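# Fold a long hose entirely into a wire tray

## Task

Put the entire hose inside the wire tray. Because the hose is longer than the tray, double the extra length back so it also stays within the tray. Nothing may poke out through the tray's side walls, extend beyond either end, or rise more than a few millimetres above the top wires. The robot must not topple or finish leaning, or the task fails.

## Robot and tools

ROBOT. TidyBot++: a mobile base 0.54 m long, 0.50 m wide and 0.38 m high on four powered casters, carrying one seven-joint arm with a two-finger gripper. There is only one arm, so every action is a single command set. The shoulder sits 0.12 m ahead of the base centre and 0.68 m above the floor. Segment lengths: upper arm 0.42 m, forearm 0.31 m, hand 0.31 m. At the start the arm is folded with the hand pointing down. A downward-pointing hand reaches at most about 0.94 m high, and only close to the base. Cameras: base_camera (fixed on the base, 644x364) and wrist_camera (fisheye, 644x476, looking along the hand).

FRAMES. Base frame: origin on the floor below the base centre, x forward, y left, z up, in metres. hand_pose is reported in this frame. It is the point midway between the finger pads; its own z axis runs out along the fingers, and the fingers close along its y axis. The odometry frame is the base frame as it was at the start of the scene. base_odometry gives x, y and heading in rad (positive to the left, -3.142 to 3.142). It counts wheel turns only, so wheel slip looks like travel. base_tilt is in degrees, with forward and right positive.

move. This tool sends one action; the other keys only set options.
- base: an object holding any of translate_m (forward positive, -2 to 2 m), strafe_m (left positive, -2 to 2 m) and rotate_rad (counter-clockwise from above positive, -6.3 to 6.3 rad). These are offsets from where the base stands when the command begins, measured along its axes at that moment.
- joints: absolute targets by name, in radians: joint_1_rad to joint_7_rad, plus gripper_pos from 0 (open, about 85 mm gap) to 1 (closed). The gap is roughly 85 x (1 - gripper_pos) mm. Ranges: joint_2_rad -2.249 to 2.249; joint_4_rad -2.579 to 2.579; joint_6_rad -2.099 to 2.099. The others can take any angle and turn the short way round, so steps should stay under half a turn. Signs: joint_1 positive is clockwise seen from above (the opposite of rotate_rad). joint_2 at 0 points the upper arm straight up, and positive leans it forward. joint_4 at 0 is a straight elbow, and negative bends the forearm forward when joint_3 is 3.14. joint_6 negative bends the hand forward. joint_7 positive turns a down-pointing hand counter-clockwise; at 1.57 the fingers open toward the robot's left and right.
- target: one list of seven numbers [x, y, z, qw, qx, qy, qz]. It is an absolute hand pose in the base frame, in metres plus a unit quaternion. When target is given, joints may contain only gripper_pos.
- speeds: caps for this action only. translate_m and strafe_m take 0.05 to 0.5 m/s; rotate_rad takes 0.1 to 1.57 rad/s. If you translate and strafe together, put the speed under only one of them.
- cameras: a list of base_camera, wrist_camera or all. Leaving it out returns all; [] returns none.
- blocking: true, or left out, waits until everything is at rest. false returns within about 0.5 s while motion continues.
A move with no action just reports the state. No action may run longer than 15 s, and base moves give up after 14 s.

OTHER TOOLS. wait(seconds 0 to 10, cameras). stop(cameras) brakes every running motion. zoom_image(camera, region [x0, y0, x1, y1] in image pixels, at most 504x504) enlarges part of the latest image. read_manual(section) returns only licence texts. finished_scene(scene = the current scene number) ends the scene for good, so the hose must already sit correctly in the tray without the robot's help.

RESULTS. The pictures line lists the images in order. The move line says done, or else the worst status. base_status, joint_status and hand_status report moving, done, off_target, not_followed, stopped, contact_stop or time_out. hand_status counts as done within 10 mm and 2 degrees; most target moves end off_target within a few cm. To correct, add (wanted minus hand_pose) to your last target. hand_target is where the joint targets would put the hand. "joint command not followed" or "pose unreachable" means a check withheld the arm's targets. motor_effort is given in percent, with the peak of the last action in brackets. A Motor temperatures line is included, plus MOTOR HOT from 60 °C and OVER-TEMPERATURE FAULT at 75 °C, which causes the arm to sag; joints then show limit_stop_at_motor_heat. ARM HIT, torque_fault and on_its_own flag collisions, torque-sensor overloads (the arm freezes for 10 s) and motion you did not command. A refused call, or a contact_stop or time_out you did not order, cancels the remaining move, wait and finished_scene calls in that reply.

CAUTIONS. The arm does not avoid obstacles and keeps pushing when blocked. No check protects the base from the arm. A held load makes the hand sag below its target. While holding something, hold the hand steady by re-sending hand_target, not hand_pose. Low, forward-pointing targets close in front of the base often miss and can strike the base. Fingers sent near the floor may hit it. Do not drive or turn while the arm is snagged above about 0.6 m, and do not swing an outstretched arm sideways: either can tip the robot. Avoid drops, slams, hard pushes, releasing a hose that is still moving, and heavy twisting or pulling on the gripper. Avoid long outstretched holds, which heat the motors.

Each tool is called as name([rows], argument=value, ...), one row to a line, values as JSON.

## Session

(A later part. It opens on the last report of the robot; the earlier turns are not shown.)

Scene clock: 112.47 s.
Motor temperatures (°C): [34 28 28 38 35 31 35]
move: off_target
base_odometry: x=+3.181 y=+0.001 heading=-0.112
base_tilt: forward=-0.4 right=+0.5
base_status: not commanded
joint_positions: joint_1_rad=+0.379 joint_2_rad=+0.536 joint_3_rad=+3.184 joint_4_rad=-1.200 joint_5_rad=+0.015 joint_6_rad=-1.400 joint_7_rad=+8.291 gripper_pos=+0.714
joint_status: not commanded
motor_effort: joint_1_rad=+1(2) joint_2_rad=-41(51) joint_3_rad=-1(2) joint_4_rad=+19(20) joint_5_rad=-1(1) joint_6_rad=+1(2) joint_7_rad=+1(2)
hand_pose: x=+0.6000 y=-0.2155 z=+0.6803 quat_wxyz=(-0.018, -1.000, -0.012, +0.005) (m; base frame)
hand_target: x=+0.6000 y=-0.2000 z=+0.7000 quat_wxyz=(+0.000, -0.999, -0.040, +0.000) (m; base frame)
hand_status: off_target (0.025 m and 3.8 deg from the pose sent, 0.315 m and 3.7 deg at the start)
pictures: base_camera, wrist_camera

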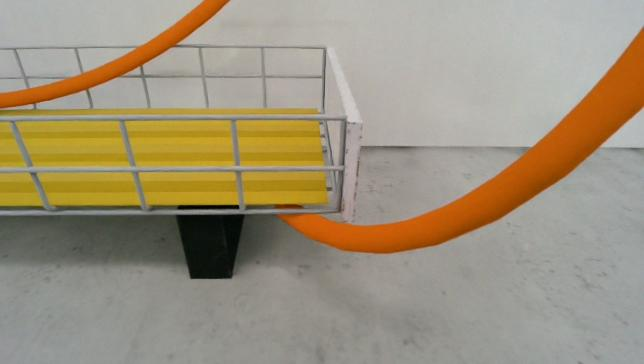

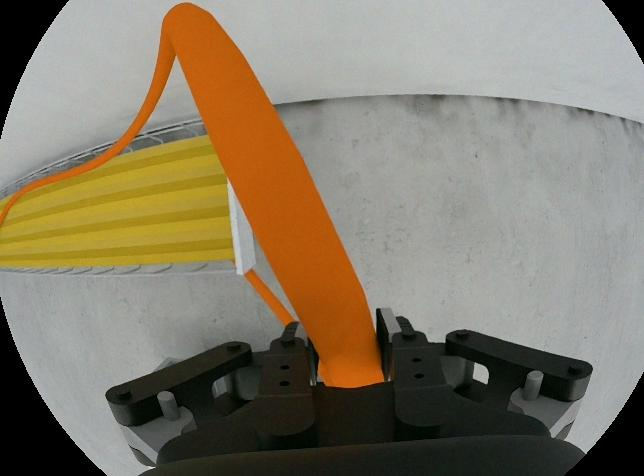

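move(target=[0.50, -0.36, 0.70, 0, 1, 0.04, 0], cameras=["wrist_camera", "base_camera"])

Scene clock: 114.37 s.
Motor temperatures (°C): [34 28 28 38 35 31 35]
move: off_target
base_odometry: x=+3.181 y=+0.001 heading=-0.112
base_tilt: forward=-0.3 right=+0.6
base_status: not commanded
joint_positions: joint_1_rad=+0.702 joint_2_rad=+0.536 joint_3_rad=+3.224 joint_4_rad=-1.190 joint_5_rad=-0.001 joint_6_rad=-1.407 joint_7_rad=+8.663 gripper_pos=+0.715
joint_status: not commanded
motor_effort: joint_1_rad=+0(4) joint_2_rad=-41(42) joint_3_rad=+0(3) joint_4_rad=+19(20) joint_5_rad=+0(2) joint_6_rad=+0(1) joint_7_rad=+1(2)
hand_pose: x=+0.4989 y=-0.3679 z=+0.6836 quat_wxyz=(-0.018, -1.000, -0.018, +0.011) (m; base frame)
hand_target: x=+0.5000 y=-0.3600 z=+0.7000 quat_wxyz=(+0.000, -0.999, -0.040, +0.000) (m; base frame)
hand_status: off_target (0.018 m and 3.5 deg from the pose sent, 0.177 m and 3.8 deg at the start)
pictures: base_camera, wrist_camera

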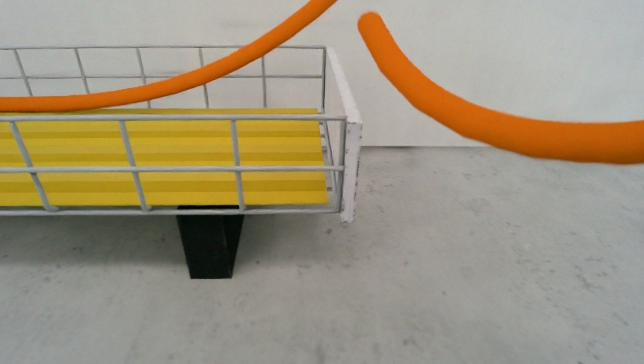

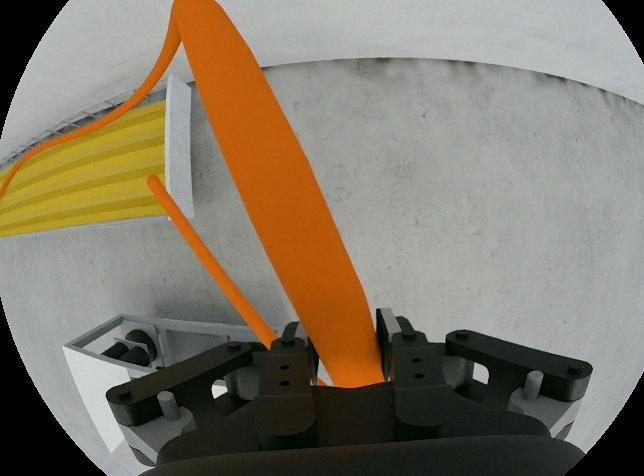

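move(target=[0.56, -0.25, 0.80, 0, 1, 0.04, 0], cameras=["wrist_camera", "base_camera"])

Scene clock: 116.10 s.
Motor temperatures (°C): [34 28 28 38 35 31 35]
move: off_target
base_odometry: x=+3.181 y=+0.001 heading=-0.112
base_tilt: forward=-0.3 right=+0.5
base_status: not commanded
joint_positions: joint_1_rad=+0.495 joint_2_rad=+0.516 joint_3_rad=+3.220 joint_4_rad=-0.928 joint_5_rad=-0.001 joint_6_rad=-1.695 joint_7_rad=+8.527 gripper_pos=+0.718
joint_status: not commanded
motor_effort: joint_1_rad=-1(3) joint_2_rad=-39(42) joint_3_rad=-1(2) joint_4_rad=+18(20) joint_5_rad=-1(2) joint_6_rad=+0(1) joint_7_rad=+1(2)
hand_pose: x=+0.5625 y=-0.2734 z=+0.7766 quat_wxyz=(-0.016, -0.998, -0.055, +0.009) (m; base frame)
hand_target: x=+0.5600 y=-0.2500 z=+0.8000 quat_wxyz=(+0.000, -0.999, -0.040, +0.000) (m; base frame)
hand_status: off_target (0.033 m and 2.8 deg from the pose sent, 0.177 m and 3.5 deg at the start)
pictures: base_camera, wrist_camera

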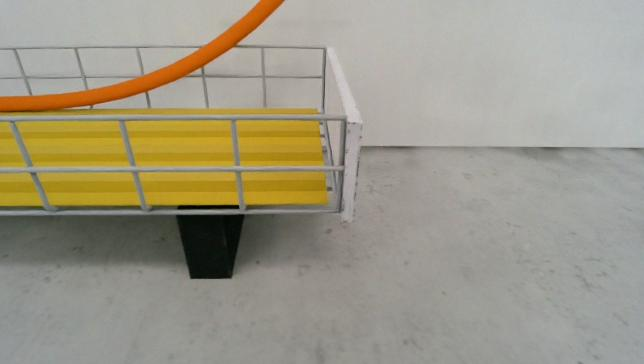

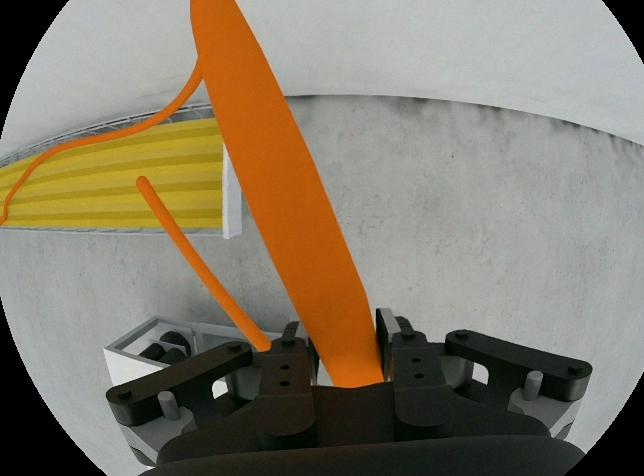

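move(target=[0.62, -0.03, 0.78, 0, 0.94, 0.342, 0], cameras=["wrist_camera", "base_camera"])

Scene clock: 118.00 s.
Motor temperatures (°C): [34 28 28 38 35 31 35]
move: off_target
base_odometry: x=+3.181 y=+0.001 heading=-0.112
base_tilt: forward=-0.3 right=+0.5
base_status: not commanded
joint_positions: joint_1_rad=+0.124 joint_2_rad=+0.497 joint_3_rad=+3.084 joint_4_rad=-0.979 joint_5_rad=+0.009 joint_6_rad=-1.697 joint_7_rad=+8.529 gripper_pos=+0.740
joint_status: not commanded
motor_effort: joint_1_rad=-2(4) joint_2_rad=-37(40) joint_3_rad=-3(4) joint_4_rad=+18(19) joint_5_rad=-3(3) joint_6_rad=-1(1) joint_7_rad=+2(2)
hand_pose: x=+0.6205 y=-0.0407 z=+0.7711 quat_wxyz=(+0.014, -0.955, -0.296, +0.011) (m; base frame)
hand_target: x=+0.6200 y=-0.0300 z=+0.7800 quat_wxyz=(+0.000, -0.940, -0.342, +0.000) (m; base frame)
hand_status: off_target (0.014 m and 5.9 deg from the pose sent, 0.250 m and 33.7 deg at the start)
pictures: base_camera, wrist_camera

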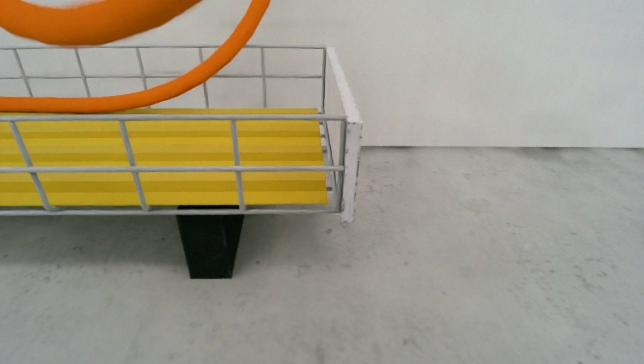

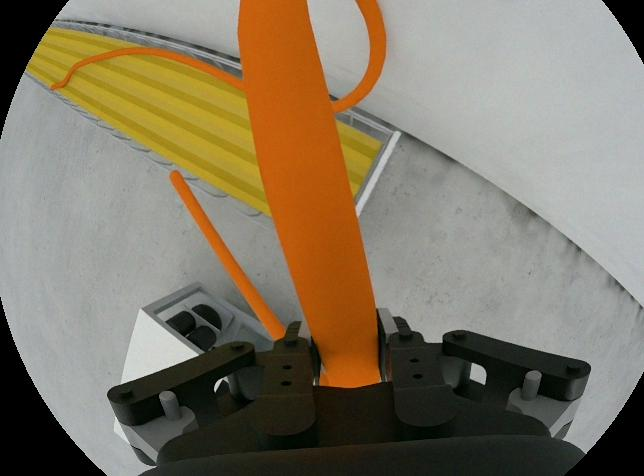

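move(target=[0.72, 0.02, 0.66, 0, 0.985, 0.174, 0], cameras=["wrist_camera", "base_camera"])

Scene clock: 120.13 s.
Motor temperatures (°C): [34 28 28 38 35 31 35]
move: off_target
base_odometry: x=+3.181 y=+0.001 heading=-0.112
base_tilt: forward=-0.4 right=+0.5
base_status: not commanded
joint_positions: joint_1_rad=+0.006 joint_2_rad=+0.750 joint_3_rad=+3.116 joint_4_rad=-0.903 joint_5_rad=+0.009 joint_6_rad=-1.576 joint_7_rad=+8.220 gripper_pos=+0.743
joint_status: not commanded
motor_effort: joint_1_rad=-2(4) joint_2_rad=-44(47) joint_3_rad=-3(4) joint_4_rad=+17(18) joint_5_rad=-3(4) joint_6_rad=+0(1) joint_7_rad=+1(3)
hand_pose: x=+0.6917 y=+0.0065 z=+0.6537 quat_wxyz=(+0.012, -0.981, -0.189, +0.042) (m; base frame)
hand_target: x=+0.7200 y=+0.0200 z=+0.6600 quat_wxyz=(+0.000, -0.985, -0.174, +0.000) (m; base frame)
hand_status: off_target (0.032 m and 5.3 deg from the pose sent, 0.161 m and 14.5 deg at the start)
pictures: base_camera, wrist_camera

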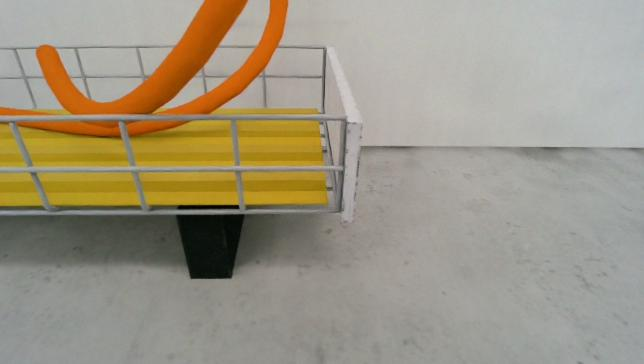

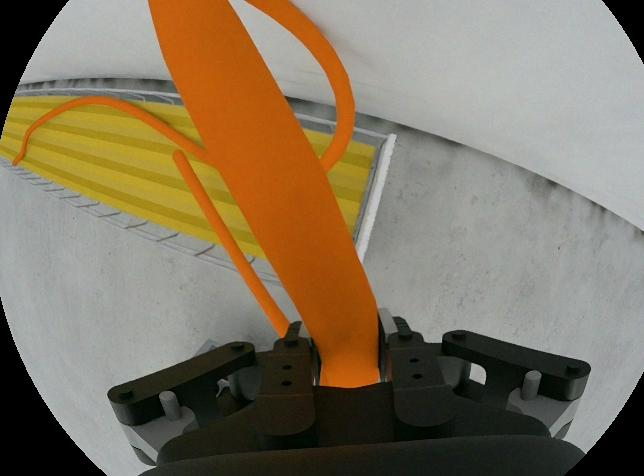

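move(target=[0.76, 0.04, 0.48, 0, 0.985, 0.174, 0], cameras=["wrist_camera", "base_camera"])

Scene clock: 121.80 s.
Motor temperatures (°C): [34 28 28 38 35 31 35]
move: off_target
base_odometry: x=+3.181 y=+0.001 heading=-0.112
base_tilt: forward=-0.3 right=+0.6
base_status: not commanded
joint_positions: joint_1_rad=-0.020 joint_2_rad=+0.992 joint_3_rad=+3.116 joint_4_rad=-0.969 joint_5_rad=+0.010 joint_6_rad=-1.246 joint_7_rad=+8.187 gripper_pos=+0.743
joint_status: not commanded
motor_effort: joint_1_rad=+0(3) joint_2_rad=-48(53) joint_3_rad=-2(3) joint_4_rad=+16(18) joint_5_rad=-1(3) joint_6_rad=+1(2) joint_7_rad=+0(2)
hand_pose: x=+0.7411 y=+0.0243 z=+0.4821 quat_wxyz=(+0.011, -0.982, -0.185, +0.031) (m; base frame)
hand_target: x=+0.7600 y=+0.0400 z=+0.4800 quat_wxyz=(+0.000, -0.985, -0.174, +0.000) (m; base frame)
hand_status: off_target (0.025 m and 4.0 deg from the pose sent, 0.190 m and 5.3 deg at the start)
pictures: base_camera, wrist_camera

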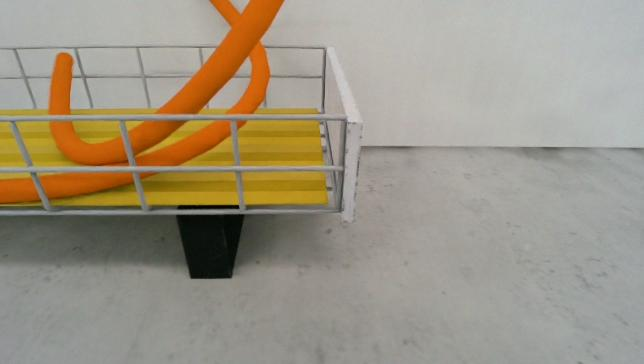

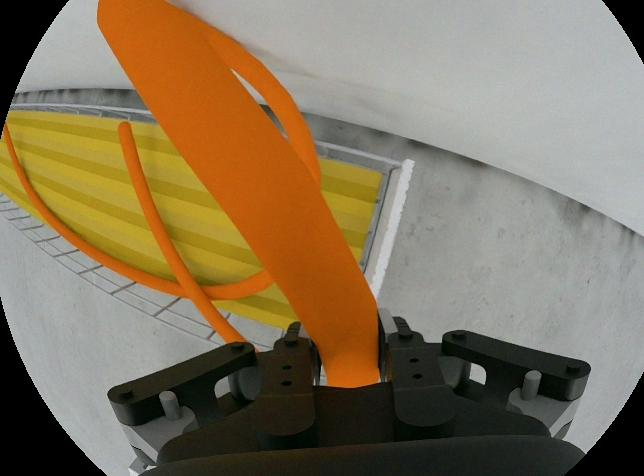

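move(target=[0.76, 0.06, 0.32, 0, 0.985, 0.174, 0], cameras=["wrist_camera", "base_camera"])

Scene clock: 123.47 s.
Motor temperatures (°C): [34 28 28 38 35 31 35]
move: off_target
base_odometry: x=+3.181 y=+0.001 heading=-0.112
base_tilt: forward=-0.3 right=+0.6
base_status: not commanded
joint_positions: joint_1_rad=-0.059 joint_2_rad=+1.206 joint_3_rad=+3.116 joint_4_rad=-0.992 joint_5_rad=+0.010 joint_6_rad=-0.973 joint_7_rad=+8.153 gripper_pos=+0.743
joint_status: not commanded
motor_effort: joint_1_rad=+0(2) joint_2_rad=-46(51) joint_3_rad=-1(3) joint_4_rad=+13(17) joint_5_rad=+0(2) joint_6_rad=+1(3) joint_7_rad=+0(1)
hand_pose: x=+0.7553 y=+0.0505 z=+0.3367 quat_wxyz=(+0.010, -0.983, -0.185, +0.014) (m; base frame)
hand_target: x=+0.7600 y=+0.0600 z=+0.3200 quat_wxyz=(+0.000, -0.985, -0.174, +0.000) (m; base frame)
hand_status: off_target (0.020 m and 2.3 deg from the pose sent, 0.167 m and 4.0 deg at the start)
pictures: base_camera, wrist_camera

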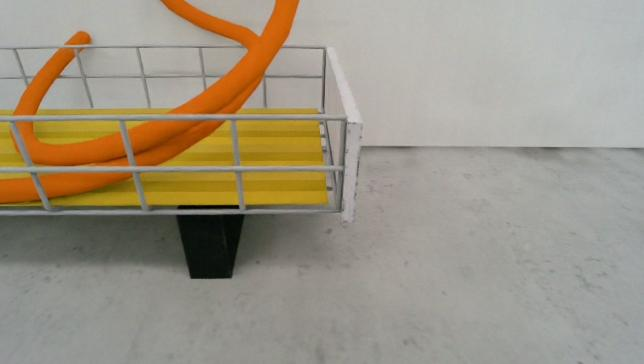

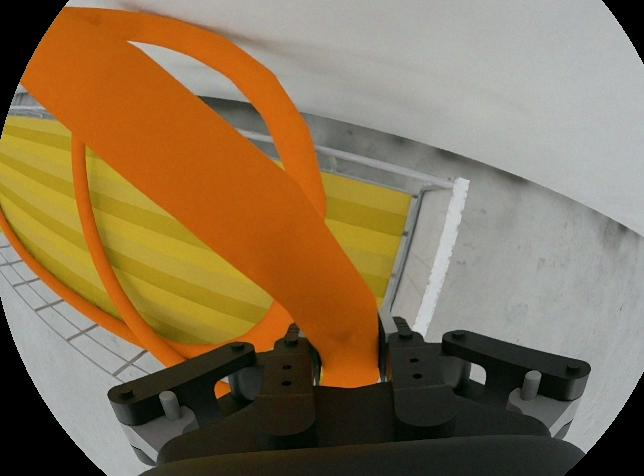

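move(target=[0.745, 0.10, 0.21, 0, 0.985, 0.174, 0], cameras=["wrist_camera", "base_camera"])

Scene clock: 125.17 s.
Motor temperatures (°C): [34 28 28 38 35 31 35]
move: off_target
base_odometry: x=+3.181 y=+0.001 heading=-0.112
base_tilt: forward=-0.3 right=+0.5
base_status: not commanded
joint_positions: joint_1_rad=-0.120 joint_2_rad=+1.366 joint_3_rad=+3.117 joint_4_rad=-0.969 joint_5_rad=+0.011 joint_6_rad=-0.826 joint_7_rad=+8.089 gripper_pos=+0.743
joint_status: not commanded
motor_effort: joint_1_rad=-2(2) joint_2_rad=-42(47) joint_3_rad=-3(3) joint_4_rad=+10(13) joint_5_rad=-1(2) joint_6_rad=+0(1) joint_7_rad=+0(1)
hand_pose: x=+0.7452 y=+0.0884 z=+0.2388 quat_wxyz=(+0.009, -0.983, -0.183, +0.010) (m; base frame)
hand_target: x=+0.7450 y=+0.1000 z=+0.2100 quat_wxyz=(+0.000, -0.985, -0.174, +0.000) (m; base frame)
hand_status: off_target (0.031 m and 1.8 deg from the pose sent, 0.136 m and 2.3 deg at the start)
pictures: base_camera, wrist_camera

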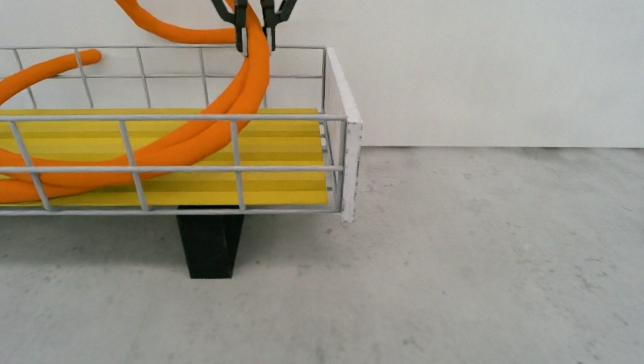

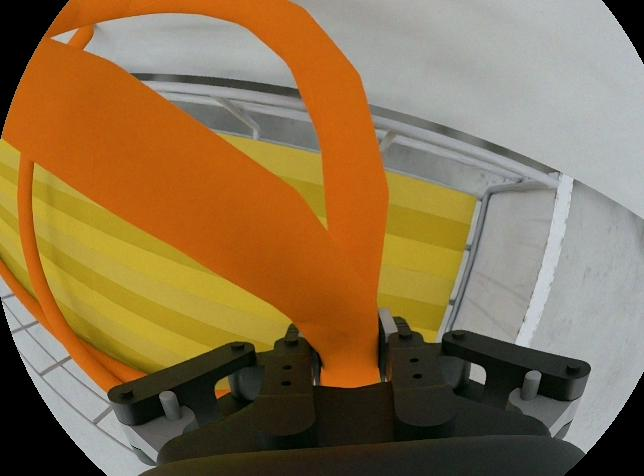

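move(target=[0.75, 0.11, 0.17, 0, 0.985, 0.174, 0], cameras=["wrist_camera"])

move(joints={"gripper_pos": 0.4}, cameras=["wrist_camera", "base_camera"])

Scene clock: 126.37 s.
Motor temperatures (°C): [34 28 28 38 35 31 35]
move: off_target
base_odometry: x=+3.181 y=+0.001 heading=-0.112
base_tilt: forward=-0.4 right=+0.6
base_status: not commanded
joint_positions: joint_1_rad=-0.122 joint_2_rad=+1.440 joint_3_rad=+3.118 joint_4_rad=-0.882 joint_5_rad=+0.011 joint_6_rad=-0.826 joint_7_rad=+8.081 gripper_pos=+0.743
joint_status: not commanded
motor_effort: joint_1_rad=-2(4) joint_2_rad=-40(43) joint_3_rad=-3(3) joint_4_rad=+13(14) joint_5_rad=-2(2) joint_6_rad=+7(7) joint_7_rad=+0(1)
hand_pose: x=+0.7580 y=+0.0901 z=+0.2116 quat_wxyz=(+0.008, -0.984, -0.179, +0.002) (m; base frame)
hand_target: x=+0.7499 y=+0.1100 z=+0.1700 quat_wxyz=(+0.000, -0.985, -0.174, +0.000) (m; base frame)
hand_status: off_target (0.047 m and 1.1 deg from the pose sent, 0.072 m and 1.8 deg at the start)
pictures: wrist_camera

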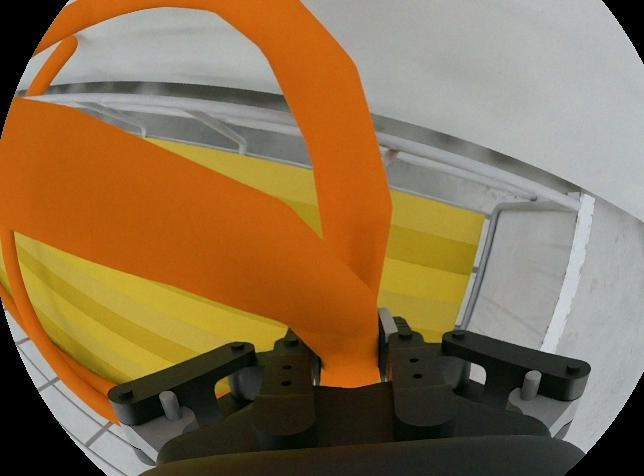

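Scene clock: 127.17 s.
Motor temperatures (°C): [34 28 28 38 35 31 35]
move: done
base_odometry: x=+3.181 y=+0.001 heading=-0.112
base_tilt: forward=-0.4 right=+0.5
base_status: not commanded
joint_positions: joint_1_rad=-0.126 joint_2_rad=+1.467 joint_3_rad=+3.123 joint_4_rad=-0.873 joint_5_rad=+0.011 joint_6_rad=-0.826 joint_7_rad=+8.073 gripper_pos=+0.400
joint_status: all done
motor_effort: joint_1_rad=-2(4) joint_2_rad=-44(46) joint_3_rad=-3(4) joint_4_rad=+12(14) joint_5_rad=-1(2) joint_6_rad=+3(7) joint_7_rad=+1(2)
hand_pose: x=+0.7497 y=+0.0889 z=+0.1961 quat_wxyz=(+0.006, -0.984, -0.176, +0.012) (m; base frame)
hand_target: x=+0.7499 y=+0.1100 z=+0.1700 quat_wxyz=(+0.000, -0.985, -0.174, +0.000) (m; base frame)
hand_status: not commanded
pictures: base_camera, wrist_camera

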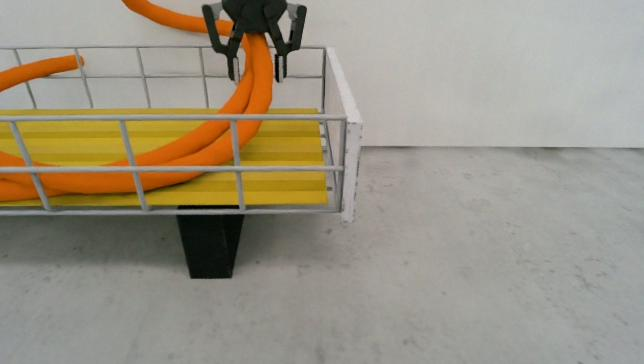

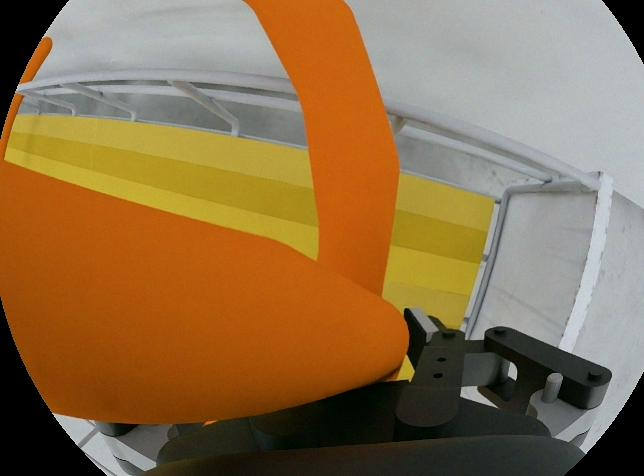

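move(joints={"gripper_pos": 0.1}, cameras=["wrist_camera"])

move(target=[0.72, 0.04, 0.32, 0, 0.985, 0.174, 0], cameras=["wrist_camera", "base_camera"])

Scene clock: 128.03 s.
Motor temperatures (°C): [34 28 28 38 35 31 35]
move: done
base_odometry: x=+3.181 y=+0.001 heading=-0.112
base_tilt: forward=-0.3 right=+0.5
base_status: not commanded
joint_positions: joint_1_rad=-0.132 joint_2_rad=+1.467 joint_3_rad=+3.123 joint_4_rad=-0.867 joint_5_rad=+0.011 joint_6_rad=-0.826 joint_7_rad=+8.072 gripper_pos=+0.100
joint_status: all done
motor_effort: joint_1_rad=+0(5) joint_2_rad=-45(46) joint_3_rad=-2(4) joint_4_rad=+10(13) joint_5_rad=+0(1) joint_6_rad=+1(3) joint_7_rad=+1(1)
hand_pose: x=+0.7525 y=+0.0929 z=+0.1974 quat_wxyz=(+0.005, -0.984, -0.179, +0.009) (m; base frame)
hand_target: x=+0.7499 y=+0.1100 z=+0.1700 quat_wxyz=(+0.000, -0.985, -0.174, +0.000) (m; base frame)
hand_status: not commanded
pictures: wrist_camera

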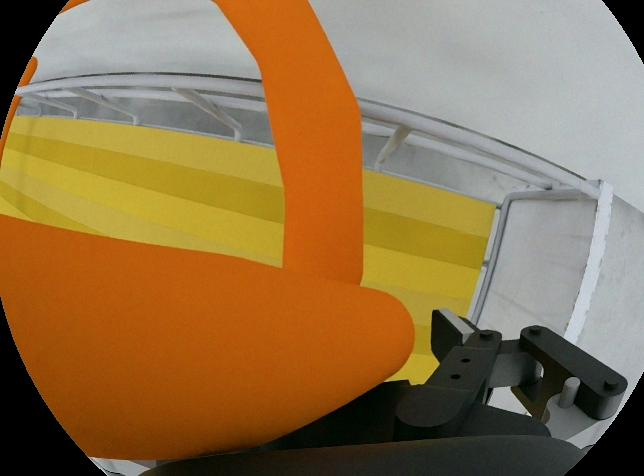

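Scene clock: 129.53 s.
Motor temperatures (°C): [34 28 28 38 35 31 35]
move: off_target
base_odometry: x=+3.181 y=+0.001 heading=-0.112
base_tilt: forward=-0.3 right=+0.5
base_status: not commanded
joint_positions: joint_1_rad=-0.070 joint_2_rad=+1.153 joint_3_rad=+3.105 joint_4_rad=-1.207 joint_5_rad=+0.012 joint_6_rad=-0.811 joint_7_rad=+8.072 gripper_pos=+0.100
joint_status: not commanded
motor_effort: joint_1_rad=+1(2) joint_2_rad=-47(51) joint_3_rad=-1(2) joint_4_rad=+13(13) joint_5_rad=+0(1) joint_6_rad=+1(2) joint_7_rad=+0(2)
hand_pose: x=+0.7129 y=+0.0613 z=+0.3188 quat_wxyz=(+0.013, -0.988, -0.155, +0.013) (m; base frame)
hand_target: x=+0.7200 y=+0.0400 z=+0.3200 quat_wxyz=(+0.000, -0.985, -0.174, +0.000) (m; base frame)
hand_status: off_target (0.022 m and 3.1 deg from the pose sent, 0.137 m and 1.3 deg at the start)
pictures: base_camera, wrist_camera

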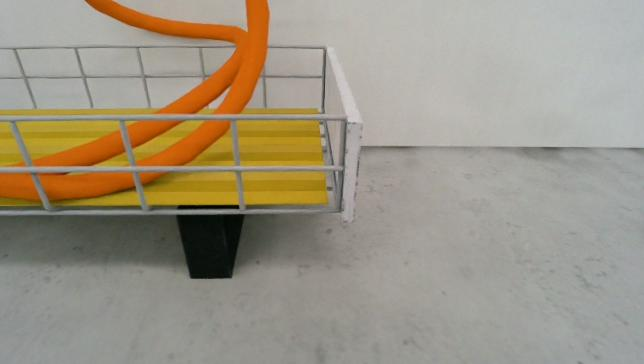

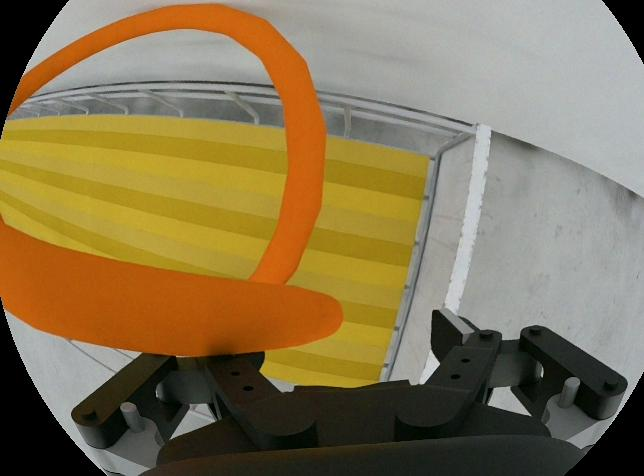

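move(target=[0.62, -0.08, 0.36, 0, 0.985, 0.174, 0], cameras=[])

move(target=[0.55, 0.05, 0.70, 0, 1, 0, 0], base={"strafe_m": 0.25}, cameras=["wrist_camera", "base_camera"])

Scene clock: 131.47 s.
Motor temperatures (°C): [34 28 28 38 35 31 35]
move: off_target
base_odometry: x=+3.181 y=+0.001 heading=-0.112
base_tilt: forward=-0.4 right=+0.6
base_status: not commanded
joint_positions: joint_1_rad=+0.196 joint_2_rad=+0.943 joint_3_rad=+3.069 joint_4_rad=-1.616 joint_5_rad=+0.077 joint_6_rad=-0.637 joint_7_rad=+8.205 gripper_pos=+0.100
joint_status: not commanded
motor_effort: joint_1_rad=-1(4) joint_2_rad=-40(48) joint_3_rad=-2(4) joint_4_rad=+9(13) joint_5_rad=-1(1) joint_6_rad=+0(1) joint_7_rad=+0(1)
hand_pose: x=+0.6107 y=-0.0700 z=+0.3568 quat_wxyz=(+0.013, -0.991, -0.130, +0.023) (m; base frame)
hand_target: x=+0.6200 y=-0.0800 z=+0.3600 quat_wxyz=(+0.000, -0.985, -0.174, +0.000) (m; base frame)
hand_status: off_target (0.014 m and 5.9 deg from the pose sent, 0.174 m and 3.1 deg at the start)
pictures: none
No camera images: "cameras" was empty.

Scene clock: 133.70 s.
Motor temperatures (°C): [34 28 28 38 35 31 35]
move: off_target
base_odometry: x=+3.209 y=+0.250 heading=-0.112
base_tilt: forward=-0.3 right=+0.4
base_status: done
joint_positions: joint_1_rad=-0.090 joint_2_rad=+0.319 joint_3_rad=+3.130 joint_4_rad=-1.515 joint_5_rad=+0.044 joint_6_rad=-1.283 joint_7_rad=+7.800 gripper_pos=+0.100
joint_status: not commanded
motor_effort: joint_1_rad=+0(5) joint_2_rad=-29(43) joint_3_rad=-1(4) joint_4_rad=+16(16) joint_5_rad=+0(1) joint_6_rad=+1(1) joint_7_rad=+0(1)
hand_pose: x=+0.5610 y=+0.0332 z=+0.6887 quat_wxyz=(-0.018, -0.999, -0.030, -0.014) (m; base frame)
hand_target: x=+0.5500 y=+0.0500 z=+0.7000 quat_wxyz=(+0.000, -1.000, +0.000, +0.000) (m; base frame)
hand_status: off_target (0.023 m and 4.3 deg from the pose sent, 0.369 m and 15.3 deg at the start)
pictures: base_camera, wrist_camera

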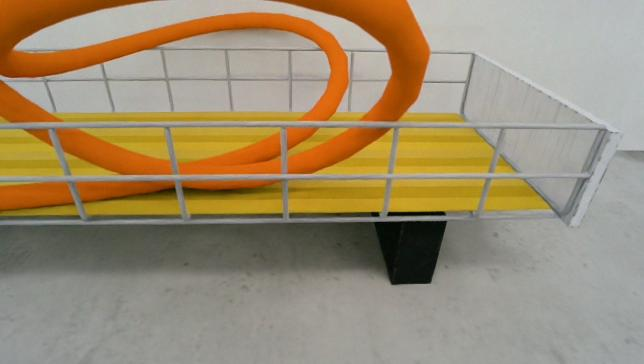

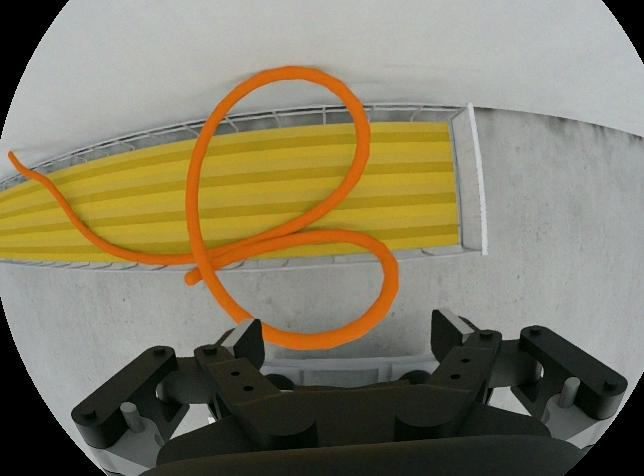

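zoom_image(camera="wrist_camera", region=[120, 180, 420, 360])

zoom_image(camera="base_camera", region=[0, 0, 460, 240])

Scaled by 1.680.

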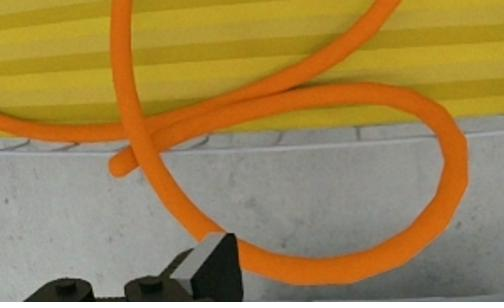

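Scaled by 1.096.

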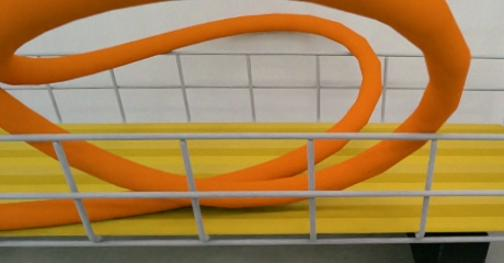

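move(target=[0.50, -0.085, 0.42, 0, 1, 0, 0], cameras=["wrist_camera", "base_camera"])

Scene clock: 138.27 s.
Motor temperatures (°C): [34 28 28 38 35 31 35]
move: off_target
base_odometry: x=+3.209 y=+0.250 heading=-0.112
base_tilt: forward=-0.4 right=+0.5
base_status: not commanded
joint_positions: joint_1_rad=+0.212 joint_2_rad=+0.635 joint_3_rad=+3.130 joint_4_rad=-2.025 joint_5_rad=+0.044 joint_6_rad=-0.500 joint_7_rad=+7.994 gripper_pos=+0.100
joint_status: not commanded
motor_effort: joint_1_rad=+0(2) joint_2_rad=-30(35) joint_3_rad=-1(2) joint_4_rad=+8(16) joint_5_rad=+0(1) joint_6_rad=+1(1) joint_7_rad=+1(1)
hand_pose: x=+0.5000 y=-0.0818 z=+0.4310 quat_wxyz=(-0.005, -1.000, +0.012, +0.010) (m; base frame)
hand_target: x=+0.5000 y=-0.0850 z=+0.4200 quat_wxyz=(+0.000, -1.000, +0.000, +0.000) (m; base frame)
hand_status: off_target (0.011 m and 1.9 deg from the pose sent, 0.300 m and 4.3 deg at the start)
pictures: base_camera, wrist_camera

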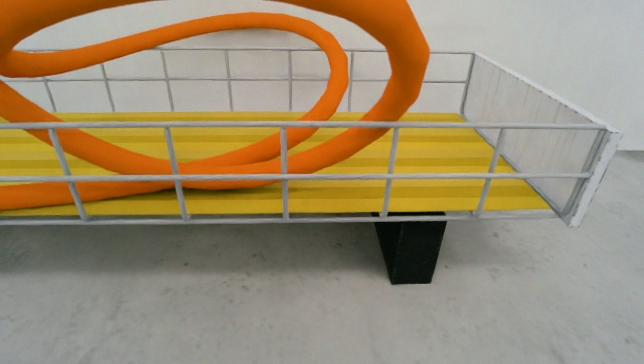

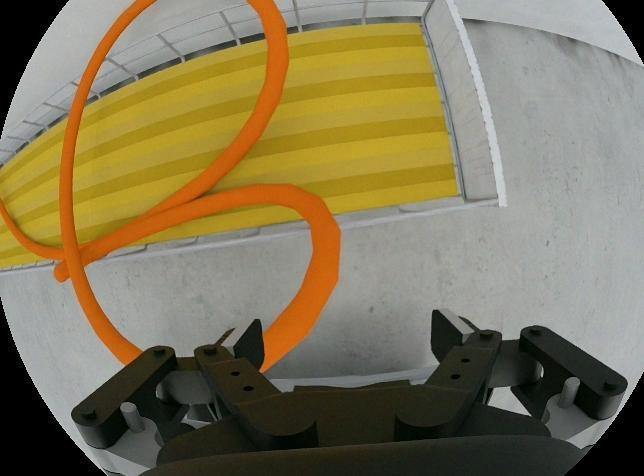

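move(target=[0.49, -0.068, 0.36, 0, 0.985, -0.174, 0], cameras=["wrist_camera"])

Scene clock: 139.93 s.
Motor temperatures (°C): [34 28 28 38 35 31 35]
move: off_target
base_odometry: x=+3.209 y=+0.250 heading=-0.112
base_tilt: forward=-0.3 right=+0.5
base_status: not commanded
joint_positions: joint_1_rad=+0.180 joint_2_rad=+0.786 joint_3_rad=+3.165 joint_4_rad=-2.083 joint_5_rad=-0.060 joint_6_rad=-0.306 joint_7_rad=+7.849 gripper_pos=+0.100
joint_status: not commanded
motor_effort: joint_1_rad=+0(1) joint_2_rad=-32(34) joint_3_rad=-1(2) joint_4_rad=+4(8) joint_5_rad=+0(0) joint_6_rad=+0(1) joint_7_rad=+0(1)
hand_pose: x=+0.4843 y=-0.0711 z=+0.3650 quat_wxyz=(+0.002, -0.991, +0.130, +0.016) (m; base frame)
hand_target: x=+0.4900 y=-0.0680 z=+0.3600 quat_wxyz=(+0.000, -0.985, +0.174, +0.000) (m; base frame)
hand_status: off_target (0.008 m and 5.5 deg from the pose sent, 0.073 m and 18.7 deg at the start)
pictures: wrist_camera

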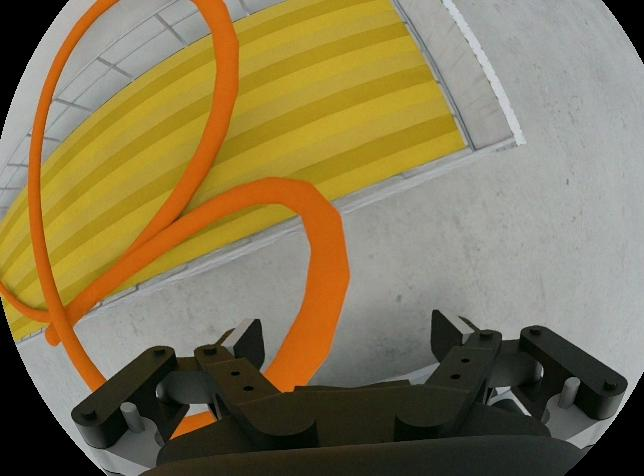

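move(target=[0.495, -0.052, 0.335, 0, 0.978, -0.208, 0], cameras=["wrist_camera"])

Scene clock: 140.97 s.
Motor temperatures (°C): [34 28 28 38 35 31 35]
move: off_target
base_odometry: x=+3.209 y=+0.250 heading=-0.112
base_tilt: forward=-0.3 right=+0.5
base_status: not commanded
joint_positions: joint_1_rad=+0.133 joint_2_rad=+0.851 joint_3_rad=+3.170 joint_4_rad=-2.083 joint_5_rad=-0.109 joint_6_rad=-0.249 joint_7_rad=+7.784 gripper_pos=+0.100
joint_status: not commanded
motor_effort: joint_1_rad=-1(2) joint_2_rad=-33(34) joint_3_rad=-1(2) joint_4_rad=+4(5) joint_5_rad=+0(0) joint_6_rad=+0(1) joint_7_rad=+1(1)
hand_pose: x=+0.4842 y=-0.0534 z=+0.3405 quat_wxyz=(+0.002, -0.986, +0.164, +0.020) (m; base frame)
hand_target: x=+0.4950 y=-0.0520 z=+0.3350 quat_wxyz=(+0.000, -0.978, +0.208, +0.000) (m; base frame)
hand_status: off_target (0.012 m and 5.7 deg from the pose sent, 0.037 m and 9.3 deg at the start)
pictures: wrist_camera

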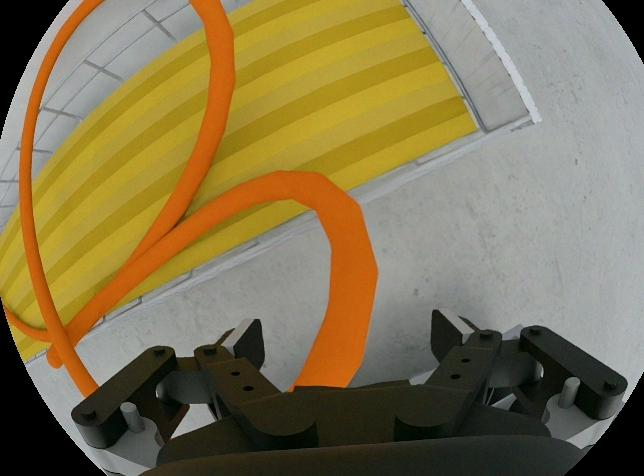

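move(target=[0.497, -0.052, 0.318, 0, 0.978, -0.208, 0], cameras=[])

move(joints={"gripper_pos": 0.85}, cameras=["wrist_camera", "base_camera"])

Scene clock: 141.87 s.
Motor temperatures (°C): [34 28 28 38 35 31 35]
move: off_target
base_odometry: x=+3.209 y=+0.250 heading=-0.112
base_tilt: forward=-0.4 right=+0.6
base_status: not commanded
joint_positions: joint_1_rad=+0.133 joint_2_rad=+0.895 joint_3_rad=+3.170 joint_4_rad=-2.083 joint_5_rad=-0.109 joint_6_rad=-0.213 joint_7_rad=+7.783 gripper_pos=+0.100
joint_status: not commanded
motor_effort: joint_1_rad=+0(1) joint_2_rad=-32(35) joint_3_rad=-1(1) joint_4_rad=+3(4) joint_5_rad=+0(0) joint_6_rad=+0(0) joint_7_rad=+1(1)
hand_pose: x=+0.4794 y=-0.0542 z=+0.3236 quat_wxyz=(+0.000, -0.986, +0.164, +0.024) (m; base frame)
hand_target: x=+0.4970 y=-0.0520 z=+0.3180 quat_wxyz=(+0.000, -0.978, +0.208, +0.000) (m; base frame)
hand_status: off_target (0.019 m and 5.9 deg from the pose sent, 0.026 m and 5.7 deg at the start)
pictures: none
No camera images: "cameras" was empty.

Scene clock: 142.83 s.
Motor temperatures (°C): [34 28 28 38 35 31 35]
move: off_target
base_odometry: x=+3.209 y=+0.250 heading=-0.112
base_tilt: forward=-0.4 right=+0.5
base_status: not commanded
joint_positions: joint_1_rad=+0.133 joint_2_rad=+0.895 joint_3_rad=+3.170 joint_4_rad=-2.083 joint_5_rad=-0.109 joint_6_rad=-0.213 joint_7_rad=+7.783 gripper_pos=+0.804
joint_status: gripper_pos off_target (ended at +0.804, target +0.850)
motor_effort: joint_1_rad=-1(1) joint_2_rad=-33(33) joint_3_rad=-2(2) joint_4_rad=+3(4) joint_5_rad=+0(0) joint_6_rad=+0(0) joint_7_rad=+0(1)
hand_pose: x=+0.4794 y=-0.0542 z=+0.3236 quat_wxyz=(+0.000, -0.986, +0.164, +0.024) (m; base frame)
hand_target: x=+0.4970 y=-0.0520 z=+0.3180 quat_wxyz=(+0.000, -0.978, +0.208, +0.000) (m; base frame)
hand_status: not commanded
pictures: base_camera, wrist_camera

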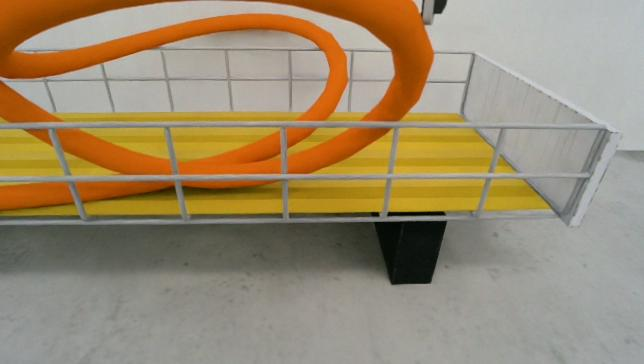

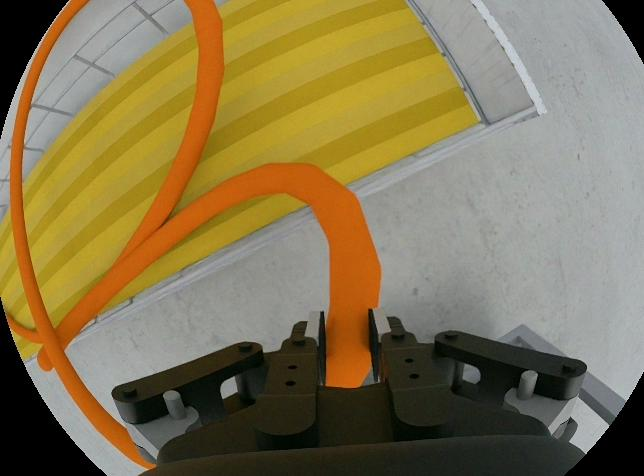

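move(target=[0.50, -0.12, 0.62, 0, 0.985, -0.174, 0], cameras=["wrist_camera", "base_camera"])

Scene clock: 145.20 s.
Motor temperatures (°C): [34 28 28 38 35 31 35]
move: off_target
base_odometry: x=+3.209 y=+0.250 heading=-0.112
base_tilt: forward=-0.4 right=+0.5
base_status: not commanded
joint_positions: joint_1_rad=+0.168 joint_2_rad=+0.329 joint_3_rad=+3.273 joint_4_rad=-1.815 joint_5_rad=-0.090 joint_6_rad=-1.005 joint_7_rad=+7.806 gripper_pos=+0.804
joint_status: not commanded
motor_effort: joint_1_rad=+0(2) joint_2_rad=-30(38) joint_3_rad=+0(2) joint_4_rad=+15(16) joint_5_rad=-1(2) joint_6_rad=+0(1) joint_7_rad=+0(2)
hand_pose: x=+0.5084 y=-0.0946 z=+0.5988 quat_wxyz=(+0.017, -0.981, +0.193, +0.000) (m; base frame)
hand_target: x=+0.5000 y=-0.1200 z=+0.6200 quat_wxyz=(+0.000, -0.985, +0.174, +0.000) (m; base frame)
hand_status: off_target (0.034 m and 2.9 deg from the pose sent, 0.304 m and 3.0 deg at the start)
pictures: base_camera, wrist_camera

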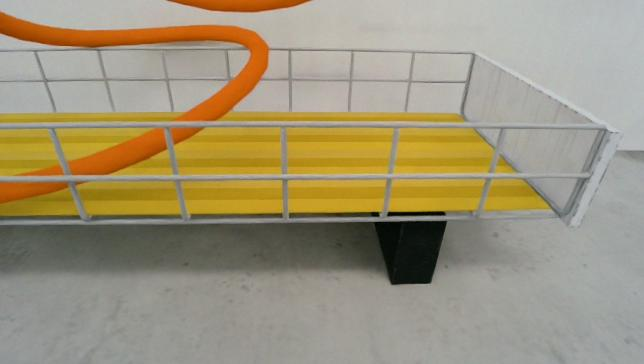

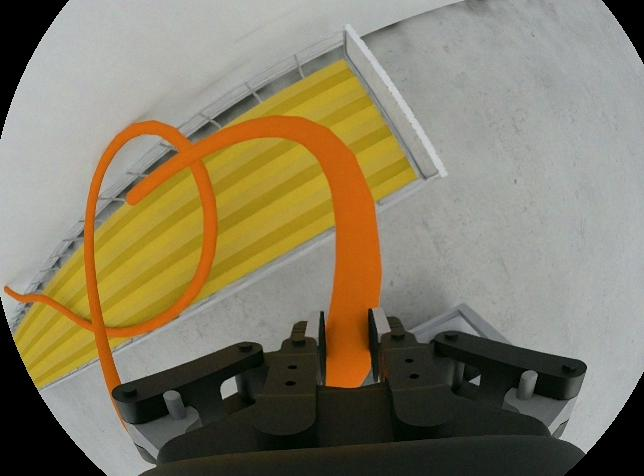

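move(target=[0.58, 0.05, 0.75, 0, 0.574, -0.819, 0], cameras=["wrist_camera", "base_camera"])

Scene clock: 148.20 s.
Motor temperatures (°C): [34 28 28 38 35 31 35]
move: off_target
base_odometry: x=+3.209 y=+0.250 heading=-0.112
base_tilt: forward=-0.3 right=+0.5
base_status: not commanded
joint_positions: joint_1_rad=-0.300 joint_2_rad=+0.344 joint_3_rad=+3.462 joint_4_rad=-1.281 joint_5_rad=-0.090 joint_6_rad=-1.475 joint_7_rad=+5.993 gripper_pos=+0.850
joint_status: not commanded
on_its_own: gripper_pos moved +0.046 to your old target +0.850
motor_effort: joint_1_rad=+0(1) joint_2_rad=-30(33) joint_3_rad=+1(2) joint_4_rad=+16(19) joint_5_rad=+0(2) joint_6_rad=+1(3) joint_7_rad=+1(1)
hand_pose: x=+0.5901 y=+0.0364 z=+0.7538 quat_wxyz=(+0.018, -0.595, +0.803, -0.024) (m; base frame)
hand_target: x=+0.5800 y=+0.0500 z=+0.7500 quat_wxyz=(+0.000, -0.574, +0.819, +0.000) (m; base frame)
hand_status: off_target (0.017 m and 4.5 deg from the pose sent, 0.221 m and 87.7 deg at the start)
pictures: base_camera, wrist_camera

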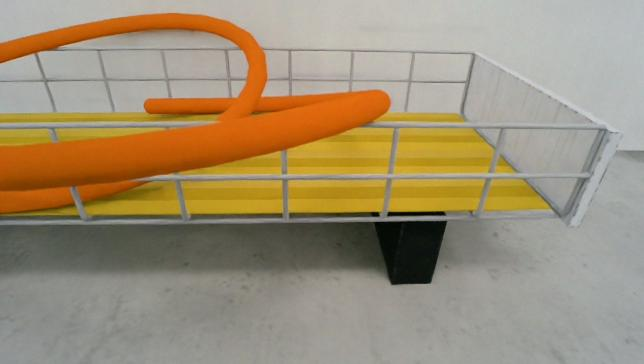

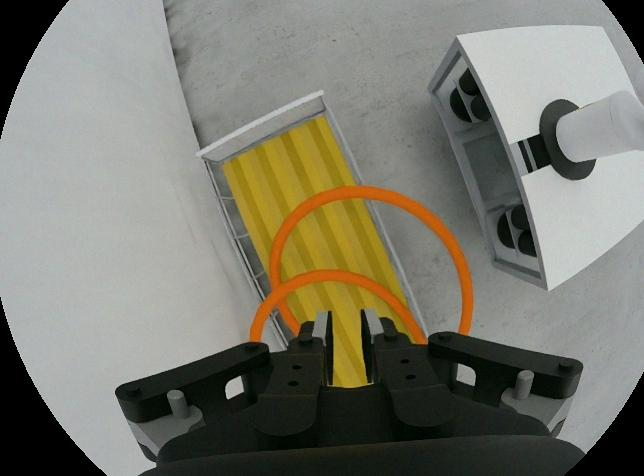

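move(target=[0.50, 0.15, 0.80, 0, 1, 0, 0], joints={"gripper_pos": 0.1}, cameras=["wrist_camera", "base_camera"])

Scene clock: 150.60 s.
Motor temperatures (°C): [34 28 28 38 35 31 35]
move: off_target
base_odometry: x=+3.209 y=+0.250 heading=-0.112
base_tilt: forward=-0.3 right=+0.5
base_status: not commanded
joint_positions: joint_1_rad=-0.300 joint_2_rad=+0.247 joint_3_rad=+3.077 joint_4_rad=-1.281 joint_5_rad=-0.031 joint_6_rad=-1.577 joint_7_rad=+7.405 gripper_pos=+0.100
joint_status: all done
motor_effort: joint_1_rad=+0(2) joint_2_rad=-27(31) joint_3_rad=-1(1) joint_4_rad=+17(17) joint_5_rad=-1(1) joint_6_rad=+1(1) joint_7_rad=+0(1)
hand_pose: x=+0.5155 y=+0.1602 z=+0.7929 quat_wxyz=(+0.029, -0.999, +0.043, -0.008) (m; base frame)
hand_target: x=+0.5000 y=+0.1500 z=+0.8000 quat_wxyz=(+0.000, -1.000, +0.000, +0.000) (m; base frame)
hand_status: off_target (0.020 m and 6.0 deg from the pose sent, 0.152 m and 107.0 deg at the start)
pictures: base_camera, wrist_camera

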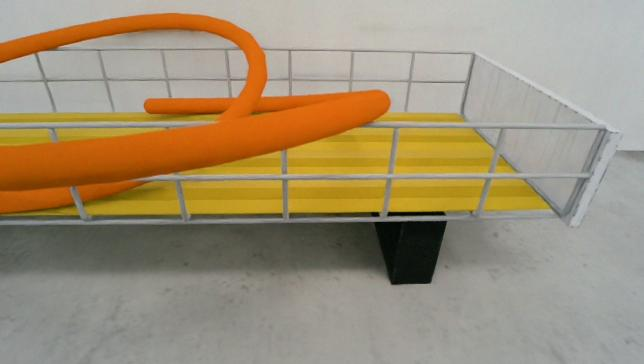

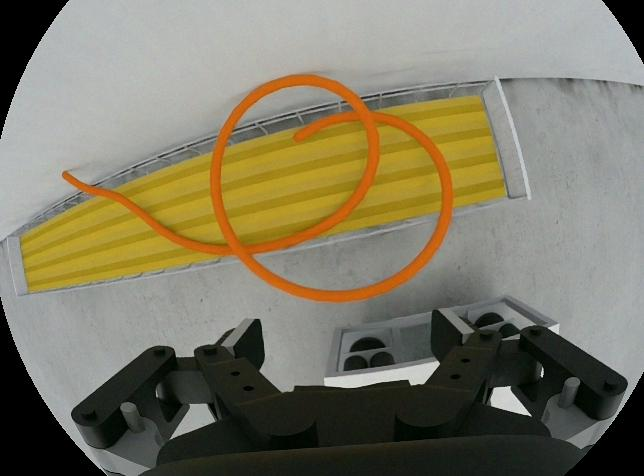

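zoom_image(camera="wrist_camera", region=[180, 60, 480, 320])

zoom_image(camera="wrist_camera", region=[0, 130, 260, 320])

Scaled by 1.680.

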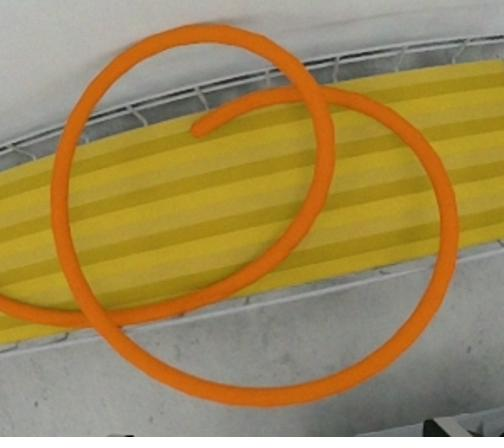

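Scaled by 1.938.

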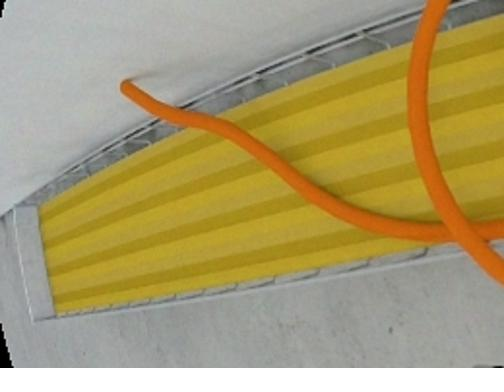

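move(target=[0.635, -0.07, 0.32, 0, 1, 0, 0], cameras=["wrist_camera"])

Scene clock: 154.17 s.
Motor temperatures (°C): [34 28 28 38 35 31 35]
move: off_target
base_odometry: x=+3.209 y=+0.250 heading=-0.112
base_tilt: forward=-0.3 right=+0.5
base_status: not commanded
joint_positions: joint_1_rad=+0.118 joint_2_rad=+1.007 joint_3_rad=+3.126 joint_4_rad=-1.558 joint_5_rad=-0.030 joint_6_rad=-0.599 joint_7_rad=+7.927 gripper_pos=+0.100
joint_status: not commanded
motor_effort: joint_1_rad=+0(2) joint_2_rad=-42(46) joint_3_rad=-2(3) joint_4_rad=+9(17) joint_5_rad=+0(1) joint_6_rad=+0(1) joint_7_rad=+0(1)
hand_pose: x=+0.6372 y=-0.0460 z=+0.3324 quat_wxyz=(+0.016, -0.999, +0.031, +0.010) (m; base frame)
hand_target: x=+0.6350 y=-0.0700 z=+0.3200 quat_wxyz=(+0.000, -1.000, +0.000, +0.000) (m; base frame)
hand_status: off_target (0.027 m and 4.2 deg from the pose sent, 0.539 m and 6.0 deg at the start)
pictures: wrist_camera

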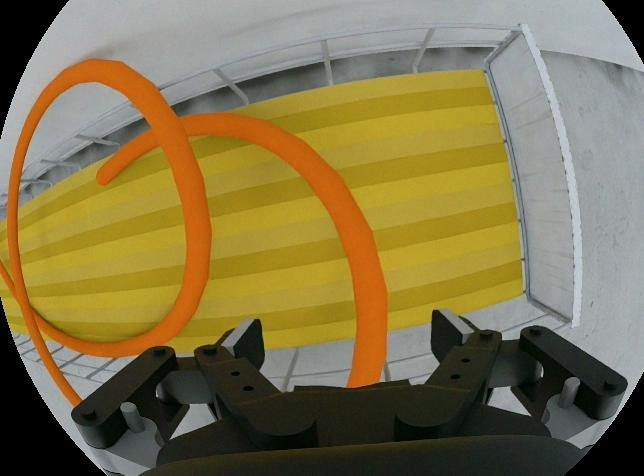

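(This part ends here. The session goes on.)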